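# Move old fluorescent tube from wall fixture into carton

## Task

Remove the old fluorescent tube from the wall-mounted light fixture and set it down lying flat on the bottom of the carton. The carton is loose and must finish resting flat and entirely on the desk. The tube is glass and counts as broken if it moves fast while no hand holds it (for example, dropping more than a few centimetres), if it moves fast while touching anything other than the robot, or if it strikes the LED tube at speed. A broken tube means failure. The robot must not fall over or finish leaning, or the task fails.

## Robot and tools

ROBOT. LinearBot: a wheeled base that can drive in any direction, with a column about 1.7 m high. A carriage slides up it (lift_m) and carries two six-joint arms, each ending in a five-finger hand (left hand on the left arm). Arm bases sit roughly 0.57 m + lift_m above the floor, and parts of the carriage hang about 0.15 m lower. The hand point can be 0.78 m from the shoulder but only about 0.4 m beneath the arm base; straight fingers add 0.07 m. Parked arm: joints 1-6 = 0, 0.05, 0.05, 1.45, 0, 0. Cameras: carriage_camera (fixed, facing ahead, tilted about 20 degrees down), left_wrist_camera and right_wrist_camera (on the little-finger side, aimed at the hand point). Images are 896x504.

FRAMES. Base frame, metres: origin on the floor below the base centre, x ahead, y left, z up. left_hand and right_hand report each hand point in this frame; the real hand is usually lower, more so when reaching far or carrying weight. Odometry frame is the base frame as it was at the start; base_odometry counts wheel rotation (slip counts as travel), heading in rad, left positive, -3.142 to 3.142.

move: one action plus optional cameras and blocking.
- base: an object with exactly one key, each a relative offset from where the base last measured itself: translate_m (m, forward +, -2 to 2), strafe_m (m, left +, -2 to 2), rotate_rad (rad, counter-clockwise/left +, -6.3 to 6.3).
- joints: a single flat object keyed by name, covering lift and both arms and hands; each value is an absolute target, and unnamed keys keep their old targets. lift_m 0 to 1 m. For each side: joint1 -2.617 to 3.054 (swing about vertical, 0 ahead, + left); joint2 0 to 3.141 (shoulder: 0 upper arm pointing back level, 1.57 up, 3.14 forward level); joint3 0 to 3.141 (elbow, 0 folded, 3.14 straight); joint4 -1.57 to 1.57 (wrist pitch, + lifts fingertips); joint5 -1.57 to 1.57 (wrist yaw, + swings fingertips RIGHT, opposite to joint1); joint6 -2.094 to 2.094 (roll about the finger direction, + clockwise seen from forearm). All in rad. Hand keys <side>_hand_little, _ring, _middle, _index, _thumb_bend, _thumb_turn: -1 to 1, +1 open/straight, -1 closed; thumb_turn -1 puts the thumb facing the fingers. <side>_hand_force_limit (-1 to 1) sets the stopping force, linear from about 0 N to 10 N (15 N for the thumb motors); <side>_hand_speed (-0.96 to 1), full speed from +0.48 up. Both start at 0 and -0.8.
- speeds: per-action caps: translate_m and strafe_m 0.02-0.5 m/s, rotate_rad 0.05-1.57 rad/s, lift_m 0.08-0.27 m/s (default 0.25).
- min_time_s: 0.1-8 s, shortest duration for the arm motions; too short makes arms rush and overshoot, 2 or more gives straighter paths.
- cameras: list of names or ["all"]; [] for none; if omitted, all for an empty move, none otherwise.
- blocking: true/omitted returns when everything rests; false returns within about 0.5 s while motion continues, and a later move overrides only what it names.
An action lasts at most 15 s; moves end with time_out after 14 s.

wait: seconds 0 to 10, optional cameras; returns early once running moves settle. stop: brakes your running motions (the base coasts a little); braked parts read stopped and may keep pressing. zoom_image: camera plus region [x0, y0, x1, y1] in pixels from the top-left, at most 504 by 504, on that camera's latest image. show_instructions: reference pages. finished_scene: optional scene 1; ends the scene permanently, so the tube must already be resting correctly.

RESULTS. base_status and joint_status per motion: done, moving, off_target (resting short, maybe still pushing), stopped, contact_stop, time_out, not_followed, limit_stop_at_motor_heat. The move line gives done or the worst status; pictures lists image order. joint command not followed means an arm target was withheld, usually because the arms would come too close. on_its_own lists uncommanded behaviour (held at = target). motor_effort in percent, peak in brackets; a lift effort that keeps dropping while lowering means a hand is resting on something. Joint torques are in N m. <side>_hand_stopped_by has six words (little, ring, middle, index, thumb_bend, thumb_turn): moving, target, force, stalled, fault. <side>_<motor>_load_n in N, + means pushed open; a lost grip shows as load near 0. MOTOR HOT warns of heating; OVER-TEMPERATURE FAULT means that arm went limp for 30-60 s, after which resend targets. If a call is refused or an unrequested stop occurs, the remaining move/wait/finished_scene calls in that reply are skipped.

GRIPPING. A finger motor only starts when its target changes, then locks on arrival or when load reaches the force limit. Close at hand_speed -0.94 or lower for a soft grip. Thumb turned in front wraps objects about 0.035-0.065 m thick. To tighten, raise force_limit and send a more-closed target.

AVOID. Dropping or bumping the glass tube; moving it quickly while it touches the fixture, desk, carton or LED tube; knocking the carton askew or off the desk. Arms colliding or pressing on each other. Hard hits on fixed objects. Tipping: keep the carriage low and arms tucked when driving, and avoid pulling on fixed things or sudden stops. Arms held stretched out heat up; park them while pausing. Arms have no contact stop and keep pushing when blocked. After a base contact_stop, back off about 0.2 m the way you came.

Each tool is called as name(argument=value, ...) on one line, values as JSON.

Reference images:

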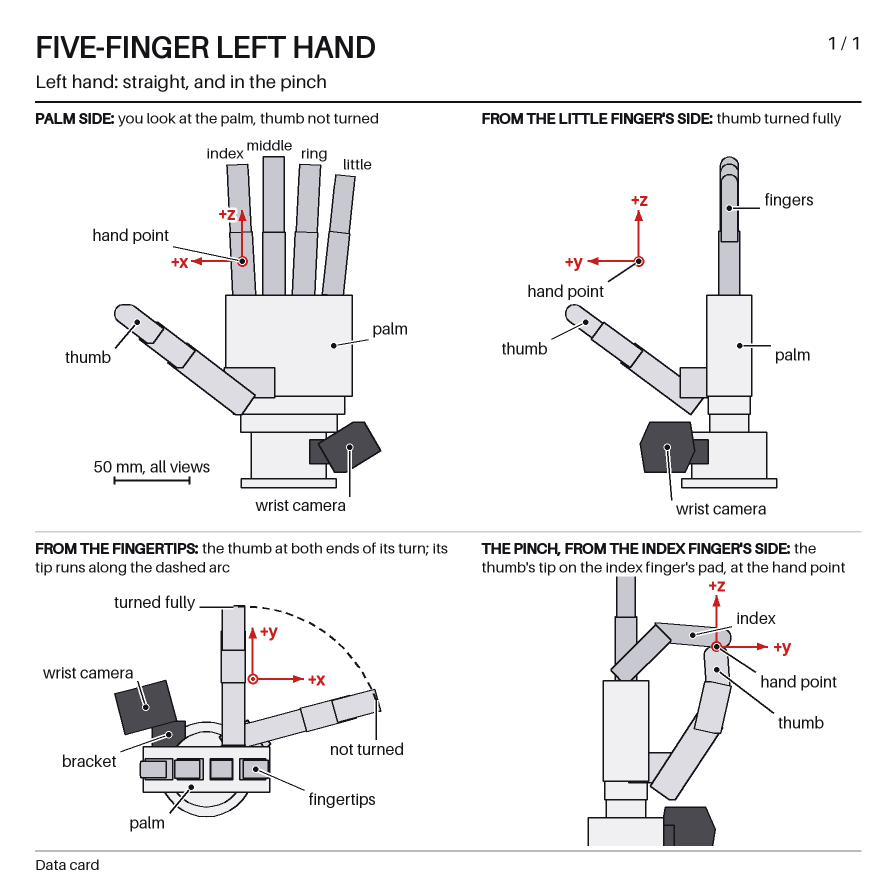

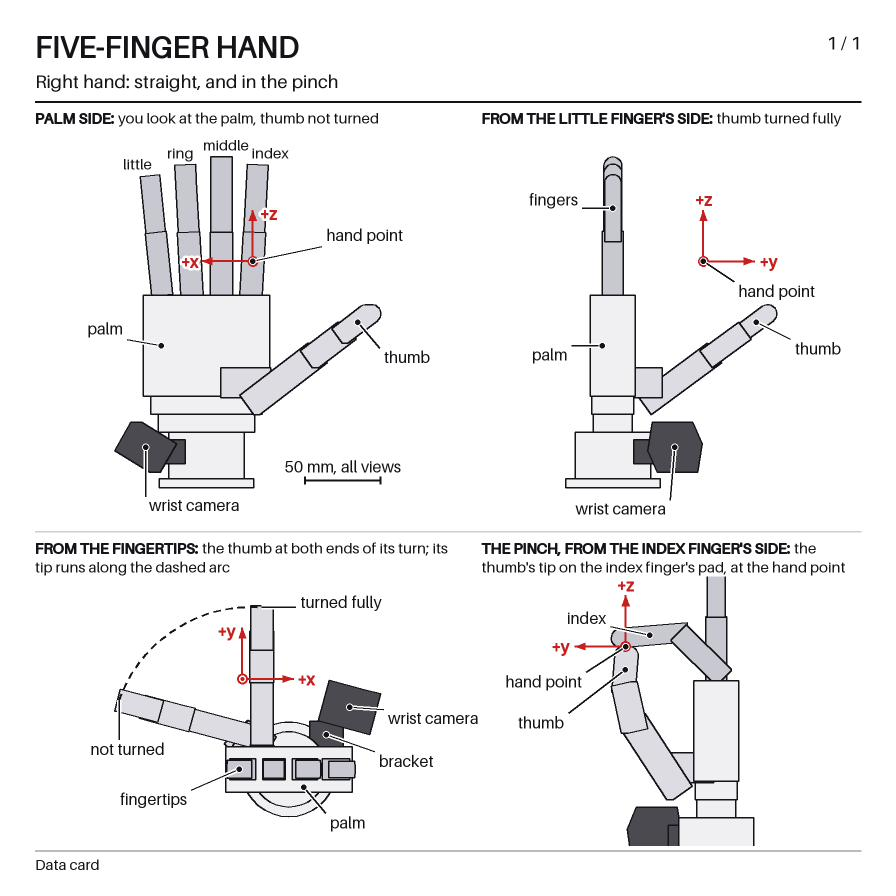

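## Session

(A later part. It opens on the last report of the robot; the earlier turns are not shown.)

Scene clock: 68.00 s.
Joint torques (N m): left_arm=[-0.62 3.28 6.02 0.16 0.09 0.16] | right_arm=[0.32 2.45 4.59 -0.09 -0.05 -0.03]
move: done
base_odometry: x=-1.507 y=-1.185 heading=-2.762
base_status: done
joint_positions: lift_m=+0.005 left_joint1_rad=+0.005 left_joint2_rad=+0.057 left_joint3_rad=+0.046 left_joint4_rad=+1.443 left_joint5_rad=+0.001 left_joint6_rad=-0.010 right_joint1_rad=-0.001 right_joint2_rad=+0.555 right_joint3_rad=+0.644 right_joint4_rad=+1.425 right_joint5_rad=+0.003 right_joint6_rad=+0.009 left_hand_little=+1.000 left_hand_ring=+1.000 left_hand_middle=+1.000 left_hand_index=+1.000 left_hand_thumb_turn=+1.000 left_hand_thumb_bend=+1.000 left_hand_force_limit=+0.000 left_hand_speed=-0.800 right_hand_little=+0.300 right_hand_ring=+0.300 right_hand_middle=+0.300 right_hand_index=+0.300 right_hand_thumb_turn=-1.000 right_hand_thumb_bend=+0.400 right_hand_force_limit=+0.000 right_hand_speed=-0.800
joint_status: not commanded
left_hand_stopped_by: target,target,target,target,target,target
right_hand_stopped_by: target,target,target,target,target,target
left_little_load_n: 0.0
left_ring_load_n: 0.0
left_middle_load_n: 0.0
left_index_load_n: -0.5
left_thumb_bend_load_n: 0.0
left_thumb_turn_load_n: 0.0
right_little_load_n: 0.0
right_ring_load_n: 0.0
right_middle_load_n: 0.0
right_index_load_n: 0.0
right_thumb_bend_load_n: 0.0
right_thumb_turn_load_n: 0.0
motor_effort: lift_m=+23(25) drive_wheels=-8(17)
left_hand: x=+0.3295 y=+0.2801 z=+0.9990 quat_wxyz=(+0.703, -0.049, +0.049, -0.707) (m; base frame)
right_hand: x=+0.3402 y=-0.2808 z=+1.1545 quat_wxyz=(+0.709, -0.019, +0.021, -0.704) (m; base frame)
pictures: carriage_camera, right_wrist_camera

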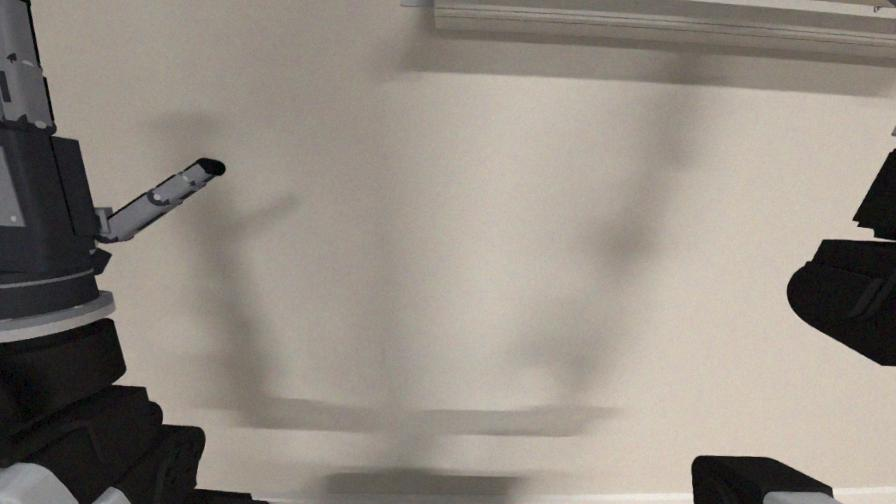

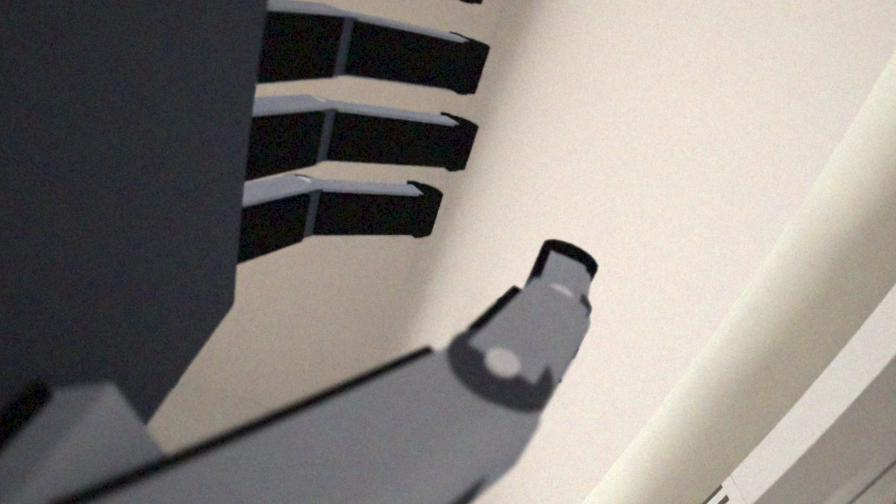

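move(base={"translate_m": 0.05}, speeds={"translate_m": 0.05}, cameras=["all"])

zoom_image(camera="right_wrist_camera", region=[400, 60, 896, 504])

Scene clock: 69.67 s.
Joint torques (N m): left_arm=[-0.66 3.08 5.94 0.11 0.03 0.13] | right_arm=[0.34 2.85 4.22 -0.33 -0.04 0]
move: done
base_odometry: x=-1.554 y=-1.203 heading=-2.763
base_status: done
joint_positions: lift_m=+0.005 left_joint1_rad=+0.005 left_joint2_rad=+0.057 left_joint3_rad=+0.046 left_joint4_rad=+1.443 left_joint5_rad=+0.001 left_joint6_rad=-0.010 right_joint1_rad=-0.001 right_joint2_rad=+0.552 right_joint3_rad=+0.644 right_joint4_rad=+1.444 right_joint5_rad=+0.003 right_joint6_rad=+0.009 left_hand_little=+1.000 left_hand_ring=+1.000 left_hand_middle=+1.000 left_hand_index=+1.000 left_hand_thumb_turn=+1.000 left_hand_thumb_bend=+1.000 left_hand_force_limit=+0.000 left_hand_speed=-0.800 right_hand_little=+0.300 right_hand_ring=+0.300 right_hand_middle=+0.300 right_hand_index=+0.300 right_hand_thumb_turn=-1.000 right_hand_thumb_bend=+0.400 right_hand_force_limit=+0.000 right_hand_speed=-0.800
joint_status: not commanded
left_hand_stopped_by: target,target,target,target,target,target
right_hand_stopped_by: target,target,target,target,target,target
left_little_load_n: 0.0
left_ring_load_n: 0.0
left_middle_load_n: 0.0
left_index_load_n: 0.0
left_thumb_bend_load_n: 0.0
left_thumb_turn_load_n: 0.0
right_little_load_n: 0.0
right_ring_load_n: -0.5
right_middle_load_n: 0.0
right_index_load_n: -0.5
right_thumb_bend_load_n: -0.5
right_thumb_turn_load_n: -0.5
motor_effort: lift_m=+23(25) drive_wheels=-9(16)
left_hand: x=+0.3295 y=+0.2801 z=+0.9990 quat_wxyz=(+0.703, -0.049, +0.049, -0.707) (m; base frame)
right_hand: x=+0.3337 y=-0.2807 z=+1.1561 quat_wxyz=(+0.710, -0.011, +0.013, -0.704) (m; base frame)
pictures: carriage_camera, left_wrist_camera, right_wrist_camera

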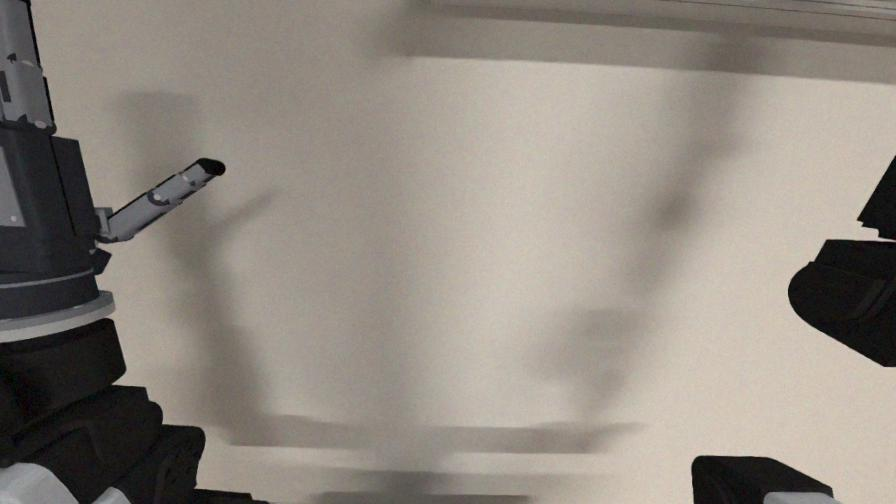

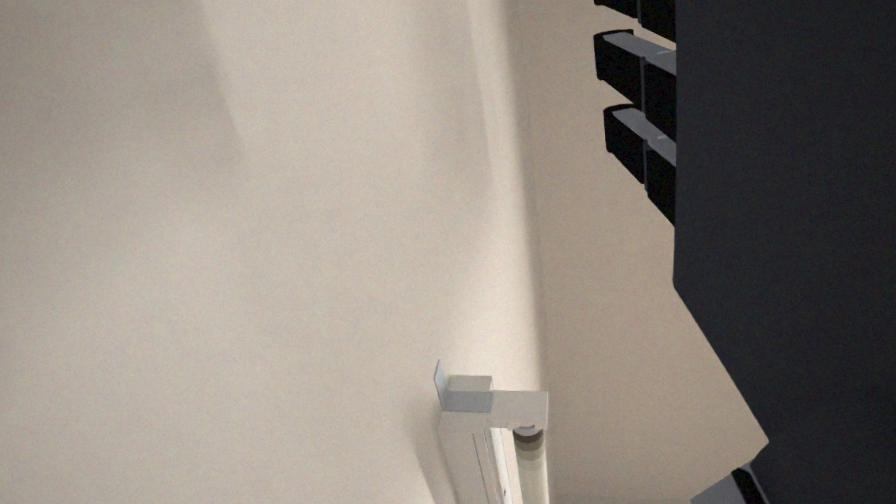

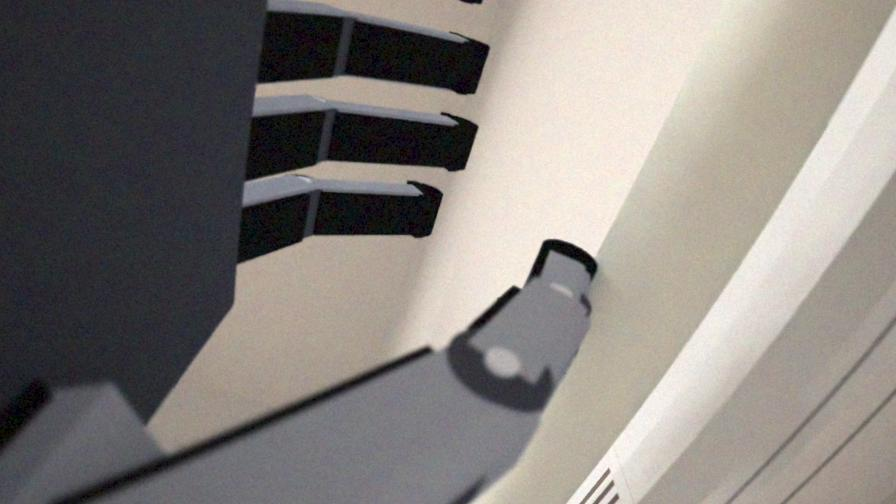

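Scaled by 1.016.

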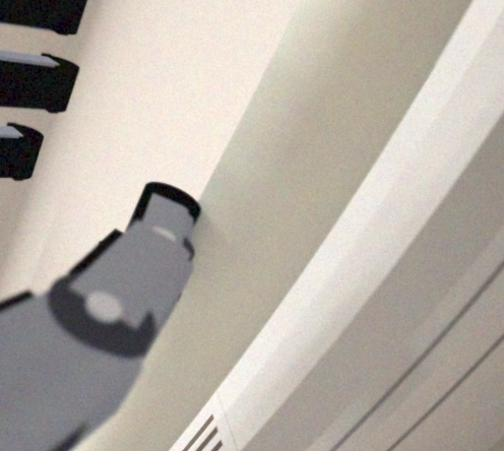

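move(base={"translate_m": -0.05}, speeds={"translate_m": 0.1})

move(joints={"lift_m":0.0,"right_joint2_rad":0.497,"right_joint3_rad":0.46,"right_joint4_rad":1.525}, cameras=["right_wrist_camera"])

Scene clock: 72.27 s.
Joint torques (N m): left_arm=[-0.47 3.33 5.93 0.1 0.04 0.15] | right_arm=[0.34 3.17 4.15 -0.16 -0.02 -0.02]
move: done
base_odometry: x=-1.507 y=-1.184 heading=-2.762
base_status: done
joint_positions: lift_m=+0.005 left_joint1_rad=+0.005 left_joint2_rad=+0.057 left_joint3_rad=+0.046 left_joint4_rad=+1.443 left_joint5_rad=+0.001 left_joint6_rad=-0.010 right_joint1_rad=-0.001 right_joint2_rad=+0.552 right_joint3_rad=+0.644 right_joint4_rad=+1.428 right_joint5_rad=+0.003 right_joint6_rad=+0.009 left_hand_little=+1.000 left_hand_ring=+1.000 left_hand_middle=+1.000 left_hand_index=+1.000 left_hand_thumb_turn=+1.000 left_hand_thumb_bend=+1.000 left_hand_force_limit=+0.000 left_hand_speed=-0.800 right_hand_little=+0.300 right_hand_ring=+0.300 right_hand_middle=+0.300 right_hand_index=+0.300 right_hand_thumb_turn=-1.000 right_hand_thumb_bend=+0.400 right_hand_force_limit=+0.000 right_hand_speed=-0.800
joint_status: not commanded
left_hand_stopped_by: target,target,target,target,target,target
right_hand_stopped_by: target,target,target,target,target,target
left_little_load_n: 0.0
left_ring_load_n: 0.0
left_middle_load_n: 0.0
left_index_load_n: 0.0
left_thumb_bend_load_n: 0.0
left_thumb_turn_load_n: 0.0
right_little_load_n: 0.0
right_ring_load_n: 0.0
right_middle_load_n: 0.0
right_index_load_n: 0.0
right_thumb_bend_load_n: 0.0
right_thumb_turn_load_n: 0.0
motor_effort: lift_m=+24(25) drive_wheels=+4(19)
left_hand: x=+0.3295 y=+0.2801 z=+0.9990 quat_wxyz=(+0.703, -0.049, +0.049, -0.707) (m; base frame)
right_hand: x=+0.3379 y=-0.2808 z=+1.1550 quat_wxyz=(+0.709, -0.017, +0.019, -0.704) (m; base frame)
pictures: none

Scene clock: 73.27 s.
Joint torques (N m): left_arm=[-0.47 3.36 5.74 0.21 0.08 0.11] | right_arm=[0.29 2.14 4.68 0.17 -0.04 -0.01]
move: done
base_odometry: x=-1.507 y=-1.184 heading=-2.762
base_status: not commanded
joint_positions: lift_m=+0.003 left_joint1_rad=+0.005 left_joint2_rad=+0.057 left_joint3_rad=+0.046 left_joint4_rad=+1.443 left_joint5_rad=+0.001 left_joint6_rad=-0.010 right_joint1_rad=-0.001 right_joint2_rad=+0.503 right_joint3_rad=+0.468 right_joint4_rad=+1.512 right_joint5_rad=+0.003 right_joint6_rad=+0.009 left_hand_little=+1.000 left_hand_ring=+1.000 left_hand_middle=+1.000 left_hand_index=+1.000 left_hand_thumb_turn=+1.000 left_hand_thumb_bend=+1.000 left_hand_force_limit=+0.000 left_hand_speed=-0.800 right_hand_little=+0.300 right_hand_ring=+0.300 right_hand_middle=+0.300 right_hand_index=+0.300 right_hand_thumb_turn=-1.000 right_hand_thumb_bend=+0.400 right_hand_force_limit=+0.000 right_hand_speed=-0.800
joint_status: all done
joint sent to its limit — lift_m, lower limit.
left_hand_stopped_by: target,target,target,target,target,target
right_hand_stopped_by: target,target,target,target,target,target
left_little_load_n: 0.0
left_ring_load_n: 0.0
left_middle_load_n: 0.0
left_index_load_n: 0.0
left_thumb_bend_load_n: 0.0
left_thumb_turn_load_n: 0.0
right_little_load_n: 0.0
right_ring_load_n: 0.0
right_middle_load_n: 0.0
right_index_load_n: 0.0
right_thumb_bend_load_n: 0.0
right_thumb_turn_load_n: 0.0
motor_effort: lift_m=+19(19) drive_wheels=+7(8)
left_hand: x=+0.3295 y=+0.2801 z=+0.9977 quat_wxyz=(+0.703, -0.049, +0.049, -0.707) (m; base frame)
right_hand: x=+0.3510 y=-0.2808 z=+1.1085 quat_wxyz=(+0.709, -0.031, +0.034, -0.704) (m; base frame)
pictures: right_wrist_camera

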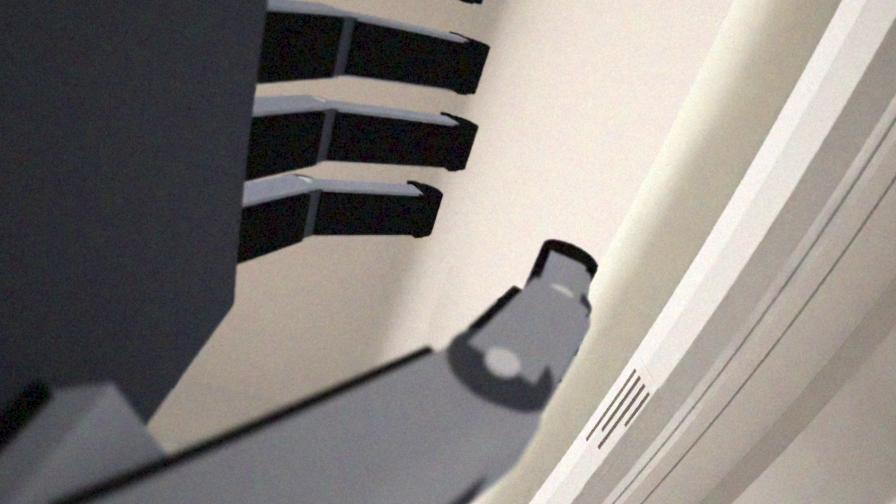

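move(joints={"right_joint2_rad":0.483,"right_joint3_rad":0.444,"right_joint4_rad":1.525})

move(base={"translate_m": 0.045}, speeds={"translate_m": 0.05}, cameras=["right_wrist_camera"])

Scene clock: 74.23 s.
Joint torques (N m): left_arm=[-0.72 3.36 5.81 0.18 0.07 0.13] | right_arm=[0.29 2.15 4.53 0.17 -0.04 -0.02]
move: done
base_odometry: x=-1.507 y=-1.184 heading=-2.762
base_status: not commanded
joint_positions: lift_m=+0.003 left_joint1_rad=+0.005 left_joint2_rad=+0.057 left_joint3_rad=+0.046 left_joint4_rad=+1.443 left_joint5_rad=+0.001 left_joint6_rad=-0.010 right_joint1_rad=-0.001 right_joint2_rad=+0.489 right_joint3_rad=+0.453 right_joint4_rad=+1.513 right_joint5_rad=+0.003 right_joint6_rad=+0.009 left_hand_little=+1.000 left_hand_ring=+1.000 left_hand_middle=+1.000 left_hand_index=+1.000 left_hand_thumb_turn=+1.000 left_hand_thumb_bend=+1.000 left_hand_force_limit=+0.000 left_hand_speed=-0.800 right_hand_little=+0.300 right_hand_ring=+0.300 right_hand_middle=+0.300 right_hand_index=+0.300 right_hand_thumb_turn=-1.000 right_hand_thumb_bend=+0.400 right_hand_force_limit=+0.000 right_hand_speed=-0.800
joint_status: all done
left_hand_stopped_by: target,target,target,target,target,target
right_hand_stopped_by: target,target,target,target,target,target
left_little_load_n: 0.0
left_ring_load_n: 0.0
left_middle_load_n: 0.0
left_index_load_n: 0.0
left_thumb_bend_load_n: 0.0
left_thumb_turn_load_n: 0.0
right_little_load_n: 0.0
right_ring_load_n: 0.0
right_middle_load_n: 0.0
right_index_load_n: 0.0
right_thumb_bend_load_n: 0.0
right_thumb_turn_load_n: 0.0
motor_effort: lift_m=+16(18) drive_wheels=+6(7)
left_hand: x=+0.3295 y=+0.2801 z=+0.9977 quat_wxyz=(+0.703, -0.049, +0.049, -0.707) (m; base frame)
right_hand: x=+0.3496 y=-0.2808 z=+1.1049 quat_wxyz=(+0.709, -0.032, +0.034, -0.704) (m; base frame)
pictures: none

Scene clock: 75.60 s.
Joint torques (N m): left_arm=[-0.7 3.3 5.76 0.11 0.03 0.13] | right_arm=[0.27 2.25 4.6 0.11 -0.04 -0.01]
move: done
base_odometry: x=-1.549 y=-1.201 heading=-2.762
base_status: done
joint_positions: lift_m=+0.003 left_joint1_rad=+0.005 left_joint2_rad=+0.057 left_joint3_rad=+0.046 left_joint4_rad=+1.444 left_joint5_rad=+0.001 left_joint6_rad=-0.010 right_joint1_rad=-0.001 right_joint2_rad=+0.487 right_joint3_rad=+0.453 right_joint4_rad=+1.519 right_joint5_rad=+0.003 right_joint6_rad=+0.009 left_hand_little=+1.000 left_hand_ring=+1.000 left_hand_middle=+1.000 left_hand_index=+1.000 left_hand_thumb_turn=+1.000 left_hand_thumb_bend=+1.000 left_hand_force_limit=+0.000 left_hand_speed=-0.800 right_hand_little=+0.300 right_hand_ring=+0.300 right_hand_middle=+0.300 right_hand_index=+0.300 right_hand_thumb_turn=-1.000 right_hand_thumb_bend=+0.400 right_hand_force_limit=+0.000 right_hand_speed=-0.800
joint_status: not commanded
left_hand_stopped_by: target,target,target,target,target,target
right_hand_stopped_by: target,target,target,target,target,target
left_little_load_n: 0.0
left_ring_load_n: 0.0
left_middle_load_n: 0.0
left_index_load_n: 0.0
left_thumb_bend_load_n: 0.0
left_thumb_turn_load_n: 0.0
right_little_load_n: -0.5
right_ring_load_n: 0.0
right_middle_load_n: -0.5
right_index_load_n: 0.0
right_thumb_bend_load_n: 0.0
right_thumb_turn_load_n: 0.0
motor_effort: lift_m=+16(19) drive_wheels=-8(16)
left_hand: x=+0.3294 y=+0.2801 z=+0.9978 quat_wxyz=(+0.703, -0.049, +0.049, -0.707) (m; base frame)
right_hand: x=+0.3474 y=-0.2808 z=+1.1055 quat_wxyz=(+0.709, -0.029, +0.032, -0.704) (m; base frame)
pictures: right_wrist_camera

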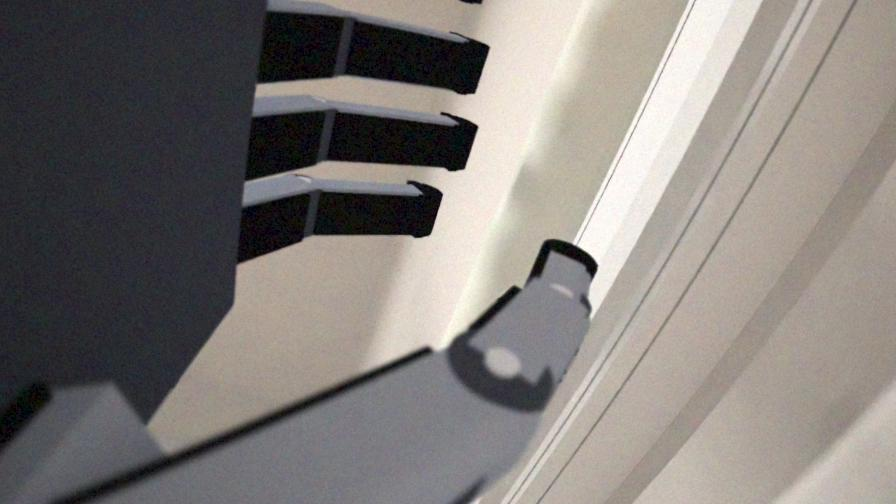

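move(base={"translate_m": 0.022}, speeds={"translate_m": 0.03}, cameras=["right_wrist_camera","left_wrist_camera"])

Scene clock: 77.00 s.
Joint torques (N m): left_arm=[-0.64 3.33 5.93 0.09 0.09 0.13] | right_arm=[0.31 2.51 4.52 -0.16 -0.04 -0.01]
move: done
base_odometry: x=-1.570 y=-1.209 heading=-2.763
base_status: done
joint_positions: lift_m=+0.003 left_joint1_rad=+0.005 left_joint2_rad=+0.057 left_joint3_rad=+0.046 left_joint4_rad=+1.444 left_joint5_rad=+0.001 left_joint6_rad=-0.010 right_joint1_rad=-0.001 right_joint2_rad=+0.487 right_joint3_rad=+0.453 right_joint4_rad=+1.538 right_joint5_rad=+0.003 right_joint6_rad=+0.009 left_hand_little=+1.000 left_hand_ring=+1.000 left_hand_middle=+1.000 left_hand_index=+1.000 left_hand_thumb_turn=+1.000 left_hand_thumb_bend=+1.000 left_hand_force_limit=+0.000 left_hand_speed=-0.800 right_hand_little=+0.300 right_hand_ring=+0.300 right_hand_middle=+0.300 right_hand_index=+0.300 right_hand_thumb_turn=-1.000 right_hand_thumb_bend=+0.400 right_hand_force_limit=+0.000 right_hand_speed=-0.800
joint_status: not commanded
left_hand_stopped_by: target,target,target,target,target,target
right_hand_stopped_by: target,target,target,target,target,target
left_little_load_n: 0.0
left_ring_load_n: 0.0
left_middle_load_n: 0.0
left_index_load_n: 0.0
left_thumb_bend_load_n: 0.0
left_thumb_turn_load_n: 0.0
right_little_load_n: 0.0
right_ring_load_n: 0.0
right_middle_load_n: 0.5
right_index_load_n: 0.0
right_thumb_bend_load_n: 0.0
right_thumb_turn_load_n: 0.0
motor_effort: lift_m=+16(18) drive_wheels=-7(13)
left_hand: x=+0.3294 y=+0.2801 z=+0.9978 quat_wxyz=(+0.703, -0.049, +0.049, -0.707) (m; base frame)
right_hand: x=+0.3421 y=-0.2808 z=+1.1071 quat_wxyz=(+0.709, -0.022, +0.025, -0.704) (m; base frame)
pictures: left_wrist_camera, right_wrist_camera

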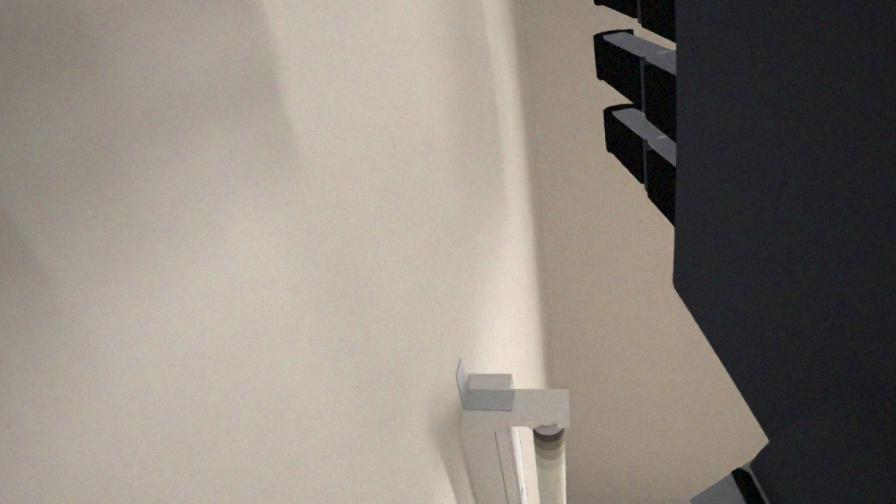

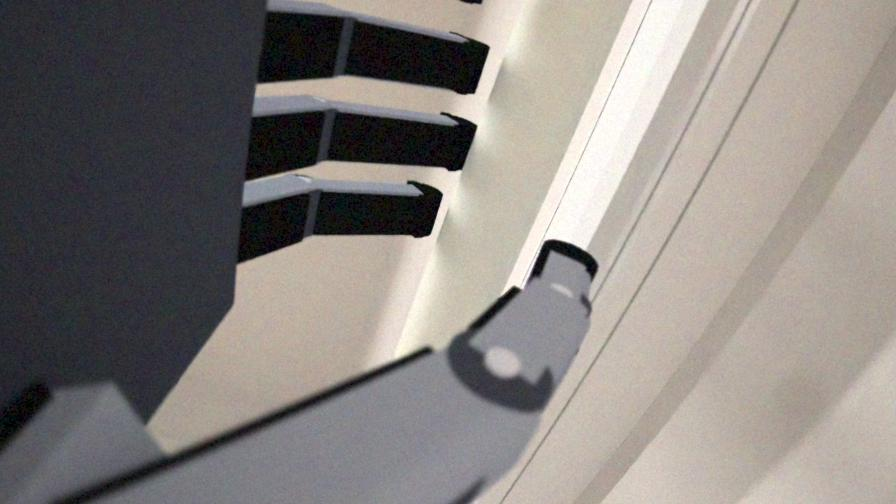

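move(base={"translate_m": -0.03}, joints={"right_hand_little":0.55,"right_hand_ring":0.55,"right_hand_middle":0.55,"right_hand_index":0.55}, speeds={"translate_m": 0.05}, cameras=["right_wrist_camera"])

move(base={"translate_m": 0.028}, speeds={"translate_m": 0.03}, cameras=["right_wrist_camera"])

Scene clock: 78.40 s.
Joint torques (N m): left_arm=[-0.61 3.36 5.91 0.16 0.04 0.16] | right_arm=[0.28 2.51 4.49 -0.09 -0.04 -0.02]
move: done
base_odometry: x=-1.542 y=-1.198 heading=-2.763
base_status: done
joint_positions: lift_m=+0.003 left_joint1_rad=+0.005 left_joint2_rad=+0.057 left_joint3_rad=+0.046 left_joint4_rad=+1.443 left_joint5_rad=+0.001 left_joint6_rad=-0.010 right_joint1_rad=-0.001 right_joint2_rad=+0.487 right_joint3_rad=+0.453 right_joint4_rad=+1.532 right_joint5_rad=+0.003 right_joint6_rad=+0.009 left_hand_little=+1.000 left_hand_ring=+1.000 left_hand_middle=+1.000 left_hand_index=+1.000 left_hand_thumb_turn=+1.000 left_hand_thumb_bend=+1.000 left_hand_force_limit=+0.000 left_hand_speed=-0.800 right_hand_little=+0.550 right_hand_ring=+0.550 right_hand_middle=+0.550 right_hand_index=+0.550 right_hand_thumb_turn=-1.000 right_hand_thumb_bend=+0.400 right_hand_force_limit=+0.000 right_hand_speed=-0.800
joint_status: all done
left_hand_stopped_by: target,target,target,target,target,target
right_hand_stopped_by: target,target,target,target,target,target
left_little_load_n: 0.0
left_ring_load_n: 0.0
left_middle_load_n: 0.0
left_index_load_n: 0.0
left_thumb_bend_load_n: 0.0
left_thumb_turn_load_n: 0.0
right_little_load_n: 0.0
right_ring_load_n: 0.0
right_middle_load_n: 0.0
right_index_load_n: 0.0
right_thumb_bend_load_n: 0.5
right_thumb_turn_load_n: 0.0
motor_effort: lift_m=+17(19) drive_wheels=+0(22)
left_hand: x=+0.3295 y=+0.2801 z=+0.9977 quat_wxyz=(+0.703, -0.049, +0.049, -0.707) (m; base frame)
right_hand: x=+0.3436 y=-0.2808 z=+1.1066 quat_wxyz=(+0.709, -0.024, +0.027, -0.704) (m; base frame)
pictures: right_wrist_camera

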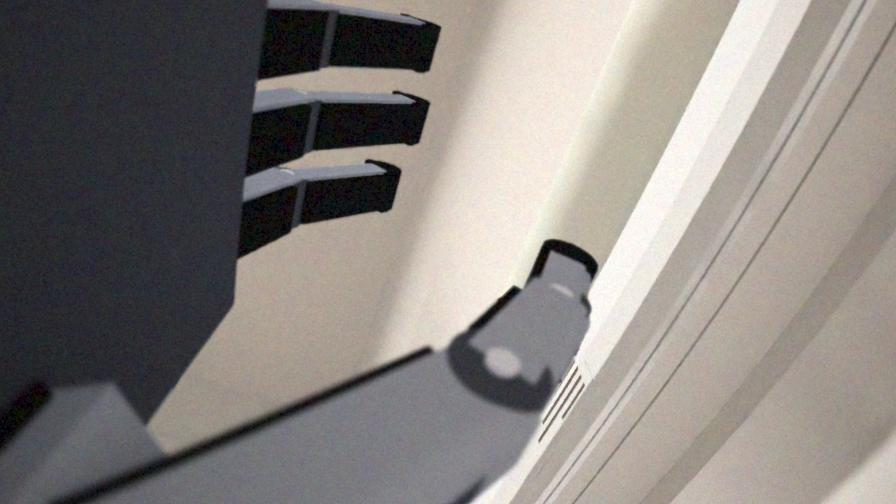

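Scene clock: 79.83 s.
Joint torques (N m): left_arm=[-0.68 3.14 5.72 0.15 0.06 0.13] | right_arm=[0.35 2.39 4.45 -0.06 -0.04 0.01]
move: done
base_odometry: x=-1.568 y=-1.208 heading=-2.763
base_status: done
joint_positions: lift_m=+0.003 left_joint1_rad=+0.005 left_joint2_rad=+0.057 left_joint3_rad=+0.046 left_joint4_rad=+1.443 left_joint5_rad=+0.001 left_joint6_rad=-0.010 right_joint1_rad=-0.001 right_joint2_rad=+0.487 right_joint3_rad=+0.453 right_joint4_rad=+1.528 right_joint5_rad=+0.003 right_joint6_rad=+0.009 left_hand_little=+1.000 left_hand_ring=+1.000 left_hand_middle=+1.000 left_hand_index=+1.000 left_hand_thumb_turn=+1.000 left_hand_thumb_bend=+1.000 left_hand_force_limit=+0.000 left_hand_speed=-0.800 right_hand_little=+0.550 right_hand_ring=+0.550 right_hand_middle=+0.550 right_hand_index=+0.550 right_hand_thumb_turn=-1.000 right_hand_thumb_bend=+0.400 right_hand_force_limit=+0.000 right_hand_speed=-0.800
joint_status: not commanded
left_hand_stopped_by: target,target,target,target,target,target
right_hand_stopped_by: target,target,target,target,target,target
left_little_load_n: 0.0
left_ring_load_n: 0.0
left_middle_load_n: 0.0
left_index_load_n: 0.0
left_thumb_bend_load_n: 0.0
left_thumb_turn_load_n: 0.0
right_little_load_n: 0.0
right_ring_load_n: 0.0
right_middle_load_n: 0.0
right_index_load_n: 0.0
right_thumb_bend_load_n: 0.0
right_thumb_turn_load_n: 0.0
motor_effort: lift_m=+14(18) drive_wheels=-6(15)
left_hand: x=+0.3295 y=+0.2801 z=+0.9977 quat_wxyz=(+0.703, -0.049, +0.049, -0.707) (m; base frame)
right_hand: x=+0.3445 y=-0.2808 z=+1.1064 quat_wxyz=(+0.709, -0.026, +0.028, -0.704) (m; base frame)
pictures: right_wrist_camera

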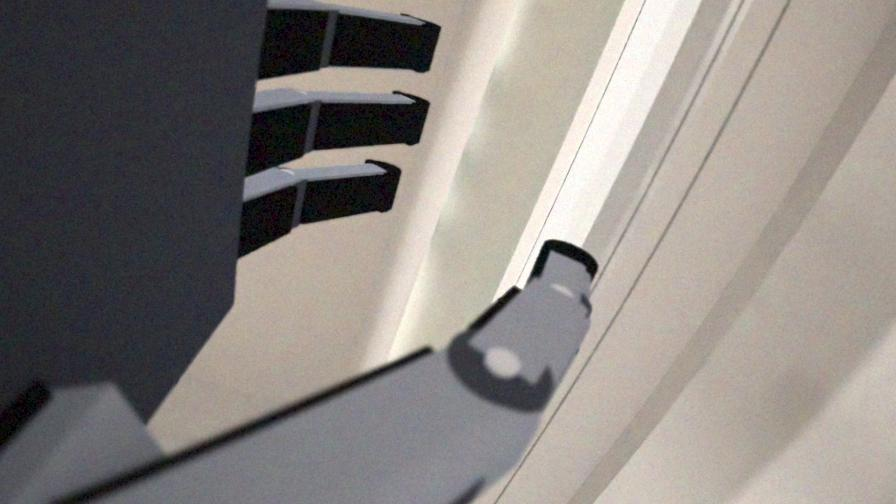

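move(base={"translate_m": 0.005}, speeds={"translate_m": 0.03})

move(joints={"right_hand_speed":-0.94,"right_hand_force_limit":0.2,"right_hand_middle":-0.6,"right_hand_index":-0.6,"right_hand_thumb_bend":-0.6}, cameras=["right_wrist_camera"])

Scene clock: 80.70 s.
Joint torques (N m): left_arm=[-0.66 3.08 5.78 0.21 0.03 0.13] | right_arm=[0.32 2.56 4.41 -0.01 -0.06 -0.03]
move: done
base_odometry: x=-1.573 y=-1.209 heading=-2.763
base_status: done
joint_positions: lift_m=+0.003 left_joint1_rad=+0.005 left_joint2_rad=+0.057 left_joint3_rad=+0.046 left_joint4_rad=+1.443 left_joint5_rad=+0.001 left_joint6_rad=-0.010 right_joint1_rad=-0.001 right_joint2_rad=+0.487 right_joint3_rad=+0.453 right_joint4_rad=+1.528 right_joint5_rad=+0.003 right_joint6_rad=+0.009 left_hand_little=+1.000 left_hand_ring=+1.000 left_hand_middle=+1.000 left_hand_index=+1.000 left_hand_thumb_turn=+1.000 left_hand_thumb_bend=+1.000 left_hand_force_limit=+0.000 left_hand_speed=-0.800 right_hand_little=+0.550 right_hand_ring=+0.550 right_hand_middle=+0.550 right_hand_index=+0.550 right_hand_thumb_turn=-1.000 right_hand_thumb_bend=+0.400 right_hand_force_limit=+0.000 right_hand_speed=-0.800
joint_status: not commanded
left_hand_stopped_by: target,target,target,target,target,target
right_hand_stopped_by: target,target,target,target,target,target
left_little_load_n: 0.0
left_ring_load_n: 0.0
left_middle_load_n: 0.0
left_index_load_n: 0.0
left_thumb_bend_load_n: 0.0
left_thumb_turn_load_n: 0.0
right_little_load_n: 0.0
right_ring_load_n: 0.0
right_middle_load_n: 0.0
right_index_load_n: 0.0
right_thumb_bend_load_n: 0.0
right_thumb_turn_load_n: 0.0
motor_effort: lift_m=+15(17) drive_wheels=-6(15)
left_hand: x=+0.3295 y=+0.2801 z=+0.9977 quat_wxyz=(+0.703, -0.049, +0.049, -0.707) (m; base frame)
right_hand: x=+0.3447 y=-0.2808 z=+1.1063 quat_wxyz=(+0.709, -0.026, +0.028, -0.704) (m; base frame)
pictures: none

Scene clock: 85.97 s.
Joint torques (N m): left_arm=[-0.47 3.23 5.79 0.17 0.04 0.16] | right_arm=[0.34 3.66 4.49 -0.18 -0.05 -0.03]
move: off_target
base_odometry: x=-1.573 y=-1.209 heading=-2.763
base_status: not commanded
joint_positions: lift_m=+0.003 left_joint1_rad=+0.005 left_joint2_rad=+0.057 left_joint3_rad=+0.046 left_joint4_rad=+1.443 left_joint5_rad=+0.001 left_joint6_rad=-0.010 right_joint1_rad=-0.001 right_joint2_rad=+0.474 right_joint3_rad=+0.453 right_joint4_rad=+1.538 right_joint5_rad=+0.003 right_joint6_rad=+0.009 left_hand_little=+1.000 left_hand_ring=+1.000 left_hand_middle=+1.000 left_hand_index=+1.000 left_hand_thumb_turn=+1.000 left_hand_thumb_bend=+1.000 left_hand_force_limit=+0.000 left_hand_speed=-0.800 right_hand_little=+0.550 right_hand_ring=+0.550 right_hand_middle=-0.232 right_hand_index=-0.249 right_hand_thumb_turn=-1.000 right_hand_thumb_bend=-0.019 right_hand_force_limit=+0.200 right_hand_speed=-0.940
joint_status: right_hand_middle off_target (ended at -0.232, target -0.600); right_hand_index off_target (ended at -0.249, target -0.600); right_hand_thumb_bend off_target (ended at -0.019, target -0.600); the others done
left_hand_stopped_by: target,target,target,target,target,target
right_hand_stopped_by: target,target,force,force,force,target
left_little_load_n: 0.0
left_ring_load_n: 0.0
left_middle_load_n: 0.0
left_index_load_n: 0.0
left_thumb_bend_load_n: 0.0
left_thumb_turn_load_n: -0.5
right_little_load_n: 0.0
right_ring_load_n: 0.0
right_middle_load_n: 6.0
right_index_load_n: 7.0
right_thumb_bend_load_n: 9.0
right_thumb_turn_load_n: 0.5
motor_effort: lift_m=+16(20) drive_wheels=-6(10)
left_hand: x=+0.3295 y=+0.2801 z=+0.9977 quat_wxyz=(+0.703, -0.049, +0.049, -0.707) (m; base frame)
right_hand: x=+0.3366 y=-0.2808 z=+1.1082 quat_wxyz=(+0.709, -0.018, +0.020, -0.704) (m; base frame)
pictures: right_wrist_camera

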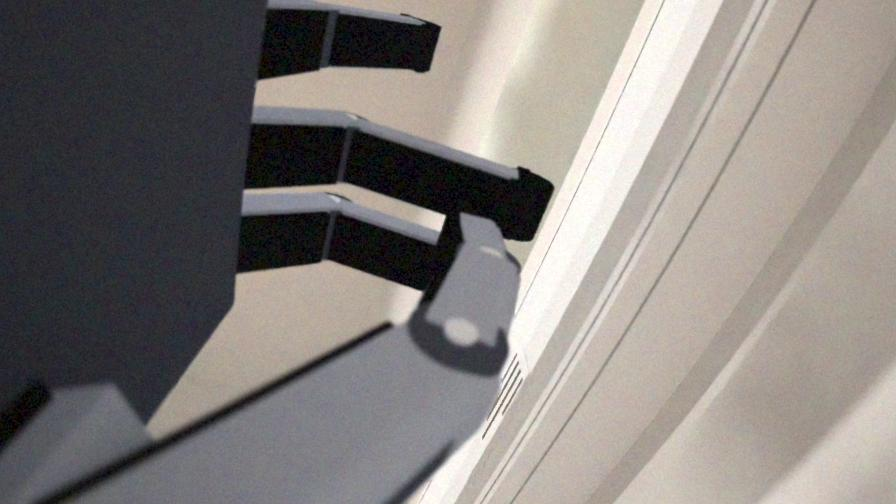

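move(joints={"right_hand_speed":-0.5,"right_hand_middle":0.55,"right_hand_index":0.55,"right_hand_thumb_bend":0.4})

move(base={"translate_m": -0.05}, speeds={"translate_m": 0.08})

move(joints={"lift_m":0.028,"right_joint2_rad":0.482,"right_joint3_rad":0.444,"right_joint4_rad":1.52}, cameras=["right_wrist_camera"])

Scene clock: 89.87 s.
Joint torques (N m): left_arm=[-0.76 3.1 6.04 0.16 0.01 0.14] | right_arm=[0.28 4.37 11.38 -0.36 0.02 -0.02]
move: off_target
base_odometry: x=-1.573 y=-1.209 heading=-2.764
base_status: not commanded
joint_positions: lift_m=+0.003 left_joint1_rad=+0.005 left_joint2_rad=+0.057 left_joint3_rad=+0.046 left_joint4_rad=+1.443 left_joint5_rad=+0.001 left_joint6_rad=-0.010 right_joint1_rad=-0.001 right_joint2_rad=+0.465 right_joint3_rad=+0.385 right_joint4_rad=+1.562 right_joint5_rad=-0.001 right_joint6_rad=+0.009 left_hand_little=+1.000 left_hand_ring=+1.000 left_hand_middle=+1.000 left_hand_index=+1.000 left_hand_thumb_turn=+1.000 left_hand_thumb_bend=+1.000 left_hand_force_limit=+0.000 left_hand_speed=-0.800 right_hand_little=+0.550 right_hand_ring=+0.550 right_hand_middle=+0.244 right_hand_index=+0.550 right_hand_thumb_turn=-1.000 right_hand_thumb_bend=+0.400 right_hand_force_limit=+0.200 right_hand_speed=-0.500
joint_status: right_hand_middle off_target (ended at +0.244, target +0.550); the others done
left_hand_stopped_by: target,target,target,target,target,target
right_hand_stopped_by: target,target,stalled,target,target,target
left_little_load_n: 0.0
left_ring_load_n: 0.0
left_middle_load_n: 0.0
left_index_load_n: 0.5
left_thumb_bend_load_n: 0.0
left_thumb_turn_load_n: 0.0
right_little_load_n: 0.0
right_ring_load_n: 0.0
right_middle_load_n: -16.5
right_index_load_n: 0.0
right_thumb_bend_load_n: 0.0
right_thumb_turn_load_n: 0.0
motor_effort: lift_m=+19(22) drive_wheels=+3(8)
left_hand: x=+0.3295 y=+0.2801 z=+0.9974 quat_wxyz=(+0.703, -0.049, +0.049, -0.707) (m; base frame)
right_hand: x=+0.3477 y=-0.2800 z=+1.0881 quat_wxyz=(+0.709, -0.032, +0.031, -0.704) (m; base frame)
pictures: none

Scene clock: 91.10 s.
Joint torques (N m): left_arm=[-0.68 3.15 5.87 0.17 0.06 0.13] | right_arm=[0.28 3.22 7.73 0.16 -0.01 -0.01]
move: done
base_odometry: x=-1.526 y=-1.191 heading=-2.763
base_status: done
joint_positions: lift_m=+0.003 left_joint1_rad=+0.005 left_joint2_rad=+0.057 left_joint3_rad=+0.046 left_joint4_rad=+1.443 left_joint5_rad=+0.001 left_joint6_rad=-0.010 right_joint1_rad=-0.001 right_joint2_rad=+0.478 right_joint3_rad=+0.420 right_joint4_rad=+1.518 right_joint5_rad=+0.000 right_joint6_rad=+0.009 left_hand_little=+1.000 left_hand_ring=+1.000 left_hand_middle=+1.000 left_hand_index=+1.000 left_hand_thumb_turn=+1.000 left_hand_thumb_bend=+1.000 left_hand_force_limit=+0.000 left_hand_speed=-0.800 right_hand_little=+0.550 right_hand_ring=+0.550 right_hand_middle=+0.246 right_hand_index=+0.550 right_hand_thumb_turn=-1.000 right_hand_thumb_bend=+0.400 right_hand_force_limit=+0.200 right_hand_speed=-0.500
joint_status: not commanded
left_hand_stopped_by: target,target,target,target,target,target
right_hand_stopped_by: target,target,stalled,target,target,target
left_little_load_n: 0.0
left_ring_load_n: 0.0
left_middle_load_n: 0.0
left_index_load_n: 0.0
left_thumb_bend_load_n: 0.0
left_thumb_turn_load_n: 0.0
right_little_load_n: 0.0
right_ring_load_n: 0.0
right_middle_load_n: 0.0
right_index_load_n: 0.0
right_thumb_bend_load_n: 0.0
right_thumb_turn_load_n: 0.0
motor_effort: lift_m=+19(22) drive_wheels=+6(18)
left_hand: x=+0.3295 y=+0.2801 z=+0.9974 quat_wxyz=(+0.703, -0.049, +0.049, -0.707) (m; base frame)
right_hand: x=+0.3538 y=-0.2801 z=+1.0949 quat_wxyz=(+0.709, -0.039, +0.039, -0.703) (m; base frame)
pictures: none

Scene clock: 91.70 s.
Joint torques (N m): left_arm=[-0.7 3.19 5.85 0.18 0.05 0.13] | right_arm=[0.29 3.04 7.25 0.08 0 -0.01]
move: done
base_odometry: x=-1.526 y=-1.191 heading=-2.763
base_status: not commanded
joint_positions: lift_m=+0.028 left_joint1_rad=+0.005 left_joint2_rad=+0.057 left_joint3_rad=+0.046 left_joint4_rad=+1.443 left_joint5_rad=+0.001 left_joint6_rad=-0.010 right_joint1_rad=-0.001 right_joint2_rad=+0.478 right_joint3_rad=+0.426 right_joint4_rad=+1.518 right_joint5_rad=+0.000 right_joint6_rad=+0.009 left_hand_little=+1.000 left_hand_ring=+1.000 left_hand_middle=+1.000 left_hand_index=+1.000 left_hand_thumb_turn=+1.000 left_hand_thumb_bend=+1.000 left_hand_force_limit=+0.000 left_hand_speed=-0.800 right_hand_little=+0.550 right_hand_ring=+0.550 right_hand_middle=+0.246 right_hand_index=+0.550 right_hand_thumb_turn=-1.000 right_hand_thumb_bend=+0.400 right_hand_force_limit=+0.200 right_hand_speed=-0.500
joint_status: all done
left_hand_stopped_by: target,target,target,target,target,target
right_hand_stopped_by: target,target,stalled,target,target,target
left_little_load_n: 0.0
left_ring_load_n: 0.0
left_middle_load_n: 0.0
left_index_load_n: 0.0
left_thumb_bend_load_n: 0.0
left_thumb_turn_load_n: 0.0
right_little_load_n: 0.0
right_ring_load_n: 0.0
right_middle_load_n: 0.0
right_index_load_n: 0.0
right_thumb_bend_load_n: 0.0
right_thumb_turn_load_n: 0.0
motor_effort: lift_m=+21(27) drive_wheels=+3(8)
left_hand: x=+0.3294 y=+0.2801 z=+1.0221 quat_wxyz=(+0.703, -0.049, +0.049, -0.707) (m; base frame)
right_hand: x=+0.3519 y=-0.2801 z=+1.1216 quat_wxyz=(+0.709, -0.037, +0.037, -0.704) (m; base frame)
pictures: right_wrist_camera

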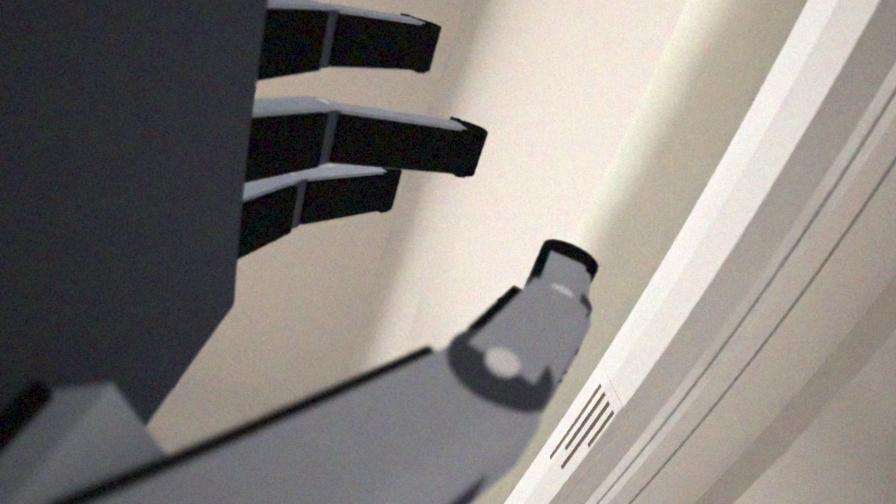

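move(joints={"lift_m":0.03,"right_joint2_rad":0.485,"right_joint3_rad":0.455,"right_joint4_rad":1.53,"right_hand_middle":0.553})

move(base={"translate_m": 0.03}, speeds={"translate_m": 0.05}, cameras=["right_wrist_camera"])

Scene clock: 92.53 s.
Joint torques (N m): left_arm=[-0.57 3.29 5.94 0.16 0.05 0.16] | right_arm=[0.32 3.34 7.94 0.14 0 -0.01]
move: done
base_odometry: x=-1.526 y=-1.191 heading=-2.763
base_status: not commanded
joint_positions: lift_m=+0.030 left_joint1_rad=+0.005 left_joint2_rad=+0.057 left_joint3_rad=+0.046 left_joint4_rad=+1.443 left_joint5_rad=+0.001 left_joint6_rad=-0.010 right_joint1_rad=-0.001 right_joint2_rad=+0.478 right_joint3_rad=+0.431 right_joint4_rad=+1.521 right_joint5_rad=+0.000 right_joint6_rad=+0.009 left_hand_little=+1.000 left_hand_ring=+1.000 left_hand_middle=+1.000 left_hand_index=+1.000 left_hand_thumb_turn=+1.000 left_hand_thumb_bend=+1.000 left_hand_force_limit=+0.000 left_hand_speed=-0.800 right_hand_little=+0.550 right_hand_ring=+0.550 right_hand_middle=+0.554 right_hand_index=+0.550 right_hand_thumb_turn=-1.000 right_hand_thumb_bend=+0.400 right_hand_force_limit=+0.200 right_hand_speed=-0.500
joint_status: all done
left_hand_stopped_by: target,target,target,target,target,target
right_hand_stopped_by: target,target,target,target,target,target
left_little_load_n: 0.0
left_ring_load_n: 0.0
left_middle_load_n: 0.0
left_index_load_n: 0.5
left_thumb_bend_load_n: 0.0
left_thumb_turn_load_n: 0.0
right_little_load_n: 0.0
right_ring_load_n: 0.0
right_middle_load_n: 0.0
right_index_load_n: 0.0
right_thumb_bend_load_n: 0.0
right_thumb_turn_load_n: 0.0
motor_effort: lift_m=+21(25) drive_wheels=+2(6)
left_hand: x=+0.3294 y=+0.2801 z=+1.0240 quat_wxyz=(+0.703, -0.049, +0.049, -0.707) (m; base frame)
right_hand: x=+0.3498 y=-0.2801 z=+1.1252 quat_wxyz=(+0.709, -0.034, +0.034, -0.704) (m; base frame)
pictures: none

Scene clock: 93.63 s.
Joint torques (N m): left_arm=[-0.61 3.17 6.19 0.1 0.07 0.11] | right_arm=[0.31 3.33 7.77 0.14 0.04 0]
move: done
base_odometry: x=-1.554 y=-1.202 heading=-2.764
base_status: done
joint_positions: lift_m=+0.030 left_joint1_rad=+0.005 left_joint2_rad=+0.057 left_joint3_rad=+0.046 left_joint4_rad=+1.443 left_joint5_rad=+0.001 left_joint6_rad=-0.010 right_joint1_rad=-0.001 right_joint2_rad=+0.478 right_joint3_rad=+0.431 right_joint4_rad=+1.525 right_joint5_rad=+0.000 right_joint6_rad=+0.009 left_hand_little=+1.000 left_hand_ring=+1.000 left_hand_middle=+1.000 left_hand_index=+1.000 left_hand_thumb_turn=+1.000 left_hand_thumb_bend=+1.000 left_hand_force_limit=+0.000 left_hand_speed=-0.800 right_hand_little=+0.550 right_hand_ring=+0.550 right_hand_middle=+0.554 right_hand_index=+0.550 right_hand_thumb_turn=-1.000 right_hand_thumb_bend=+0.400 right_hand_force_limit=+0.200 right_hand_speed=-0.500
joint_status: not commanded
left_hand_stopped_by: target,target,target,target,target,target
right_hand_stopped_by: target,target,target,target,target,target
left_little_load_n: 0.0
left_ring_load_n: 0.0
left_middle_load_n: 0.0
left_index_load_n: 0.0
left_thumb_bend_load_n: 0.0
left_thumb_turn_load_n: 0.0
right_little_load_n: 0.0
right_ring_load_n: -0.5
right_middle_load_n: 0.0
right_index_load_n: 0.0
right_thumb_bend_load_n: 0.0
right_thumb_turn_load_n: 0.0
motor_effort: lift_m=+23(26) drive_wheels=-8(17)
left_hand: x=+0.3294 y=+0.2801 z=+1.0240 quat_wxyz=(+0.703, -0.049, +0.049, -0.707) (m; base frame)
right_hand: x=+0.3489 y=-0.2801 z=+1.1255 quat_wxyz=(+0.709, -0.033, +0.033, -0.704) (m; base frame)
pictures: right_wrist_camera

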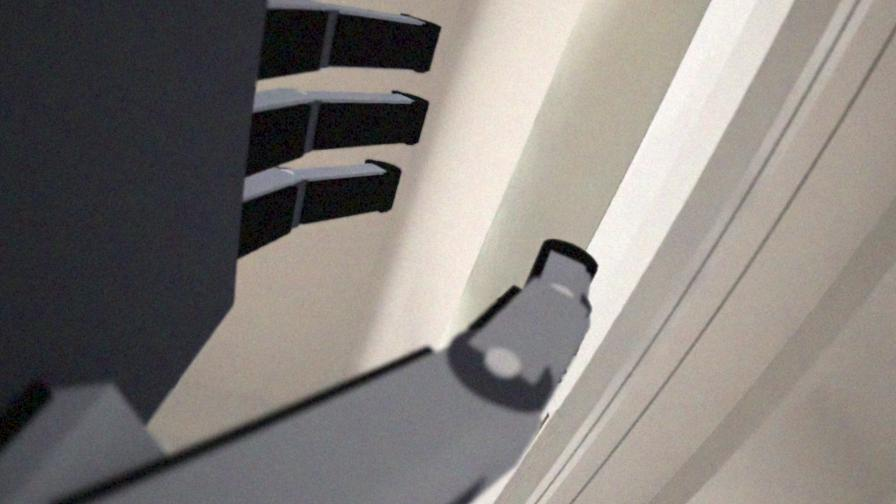

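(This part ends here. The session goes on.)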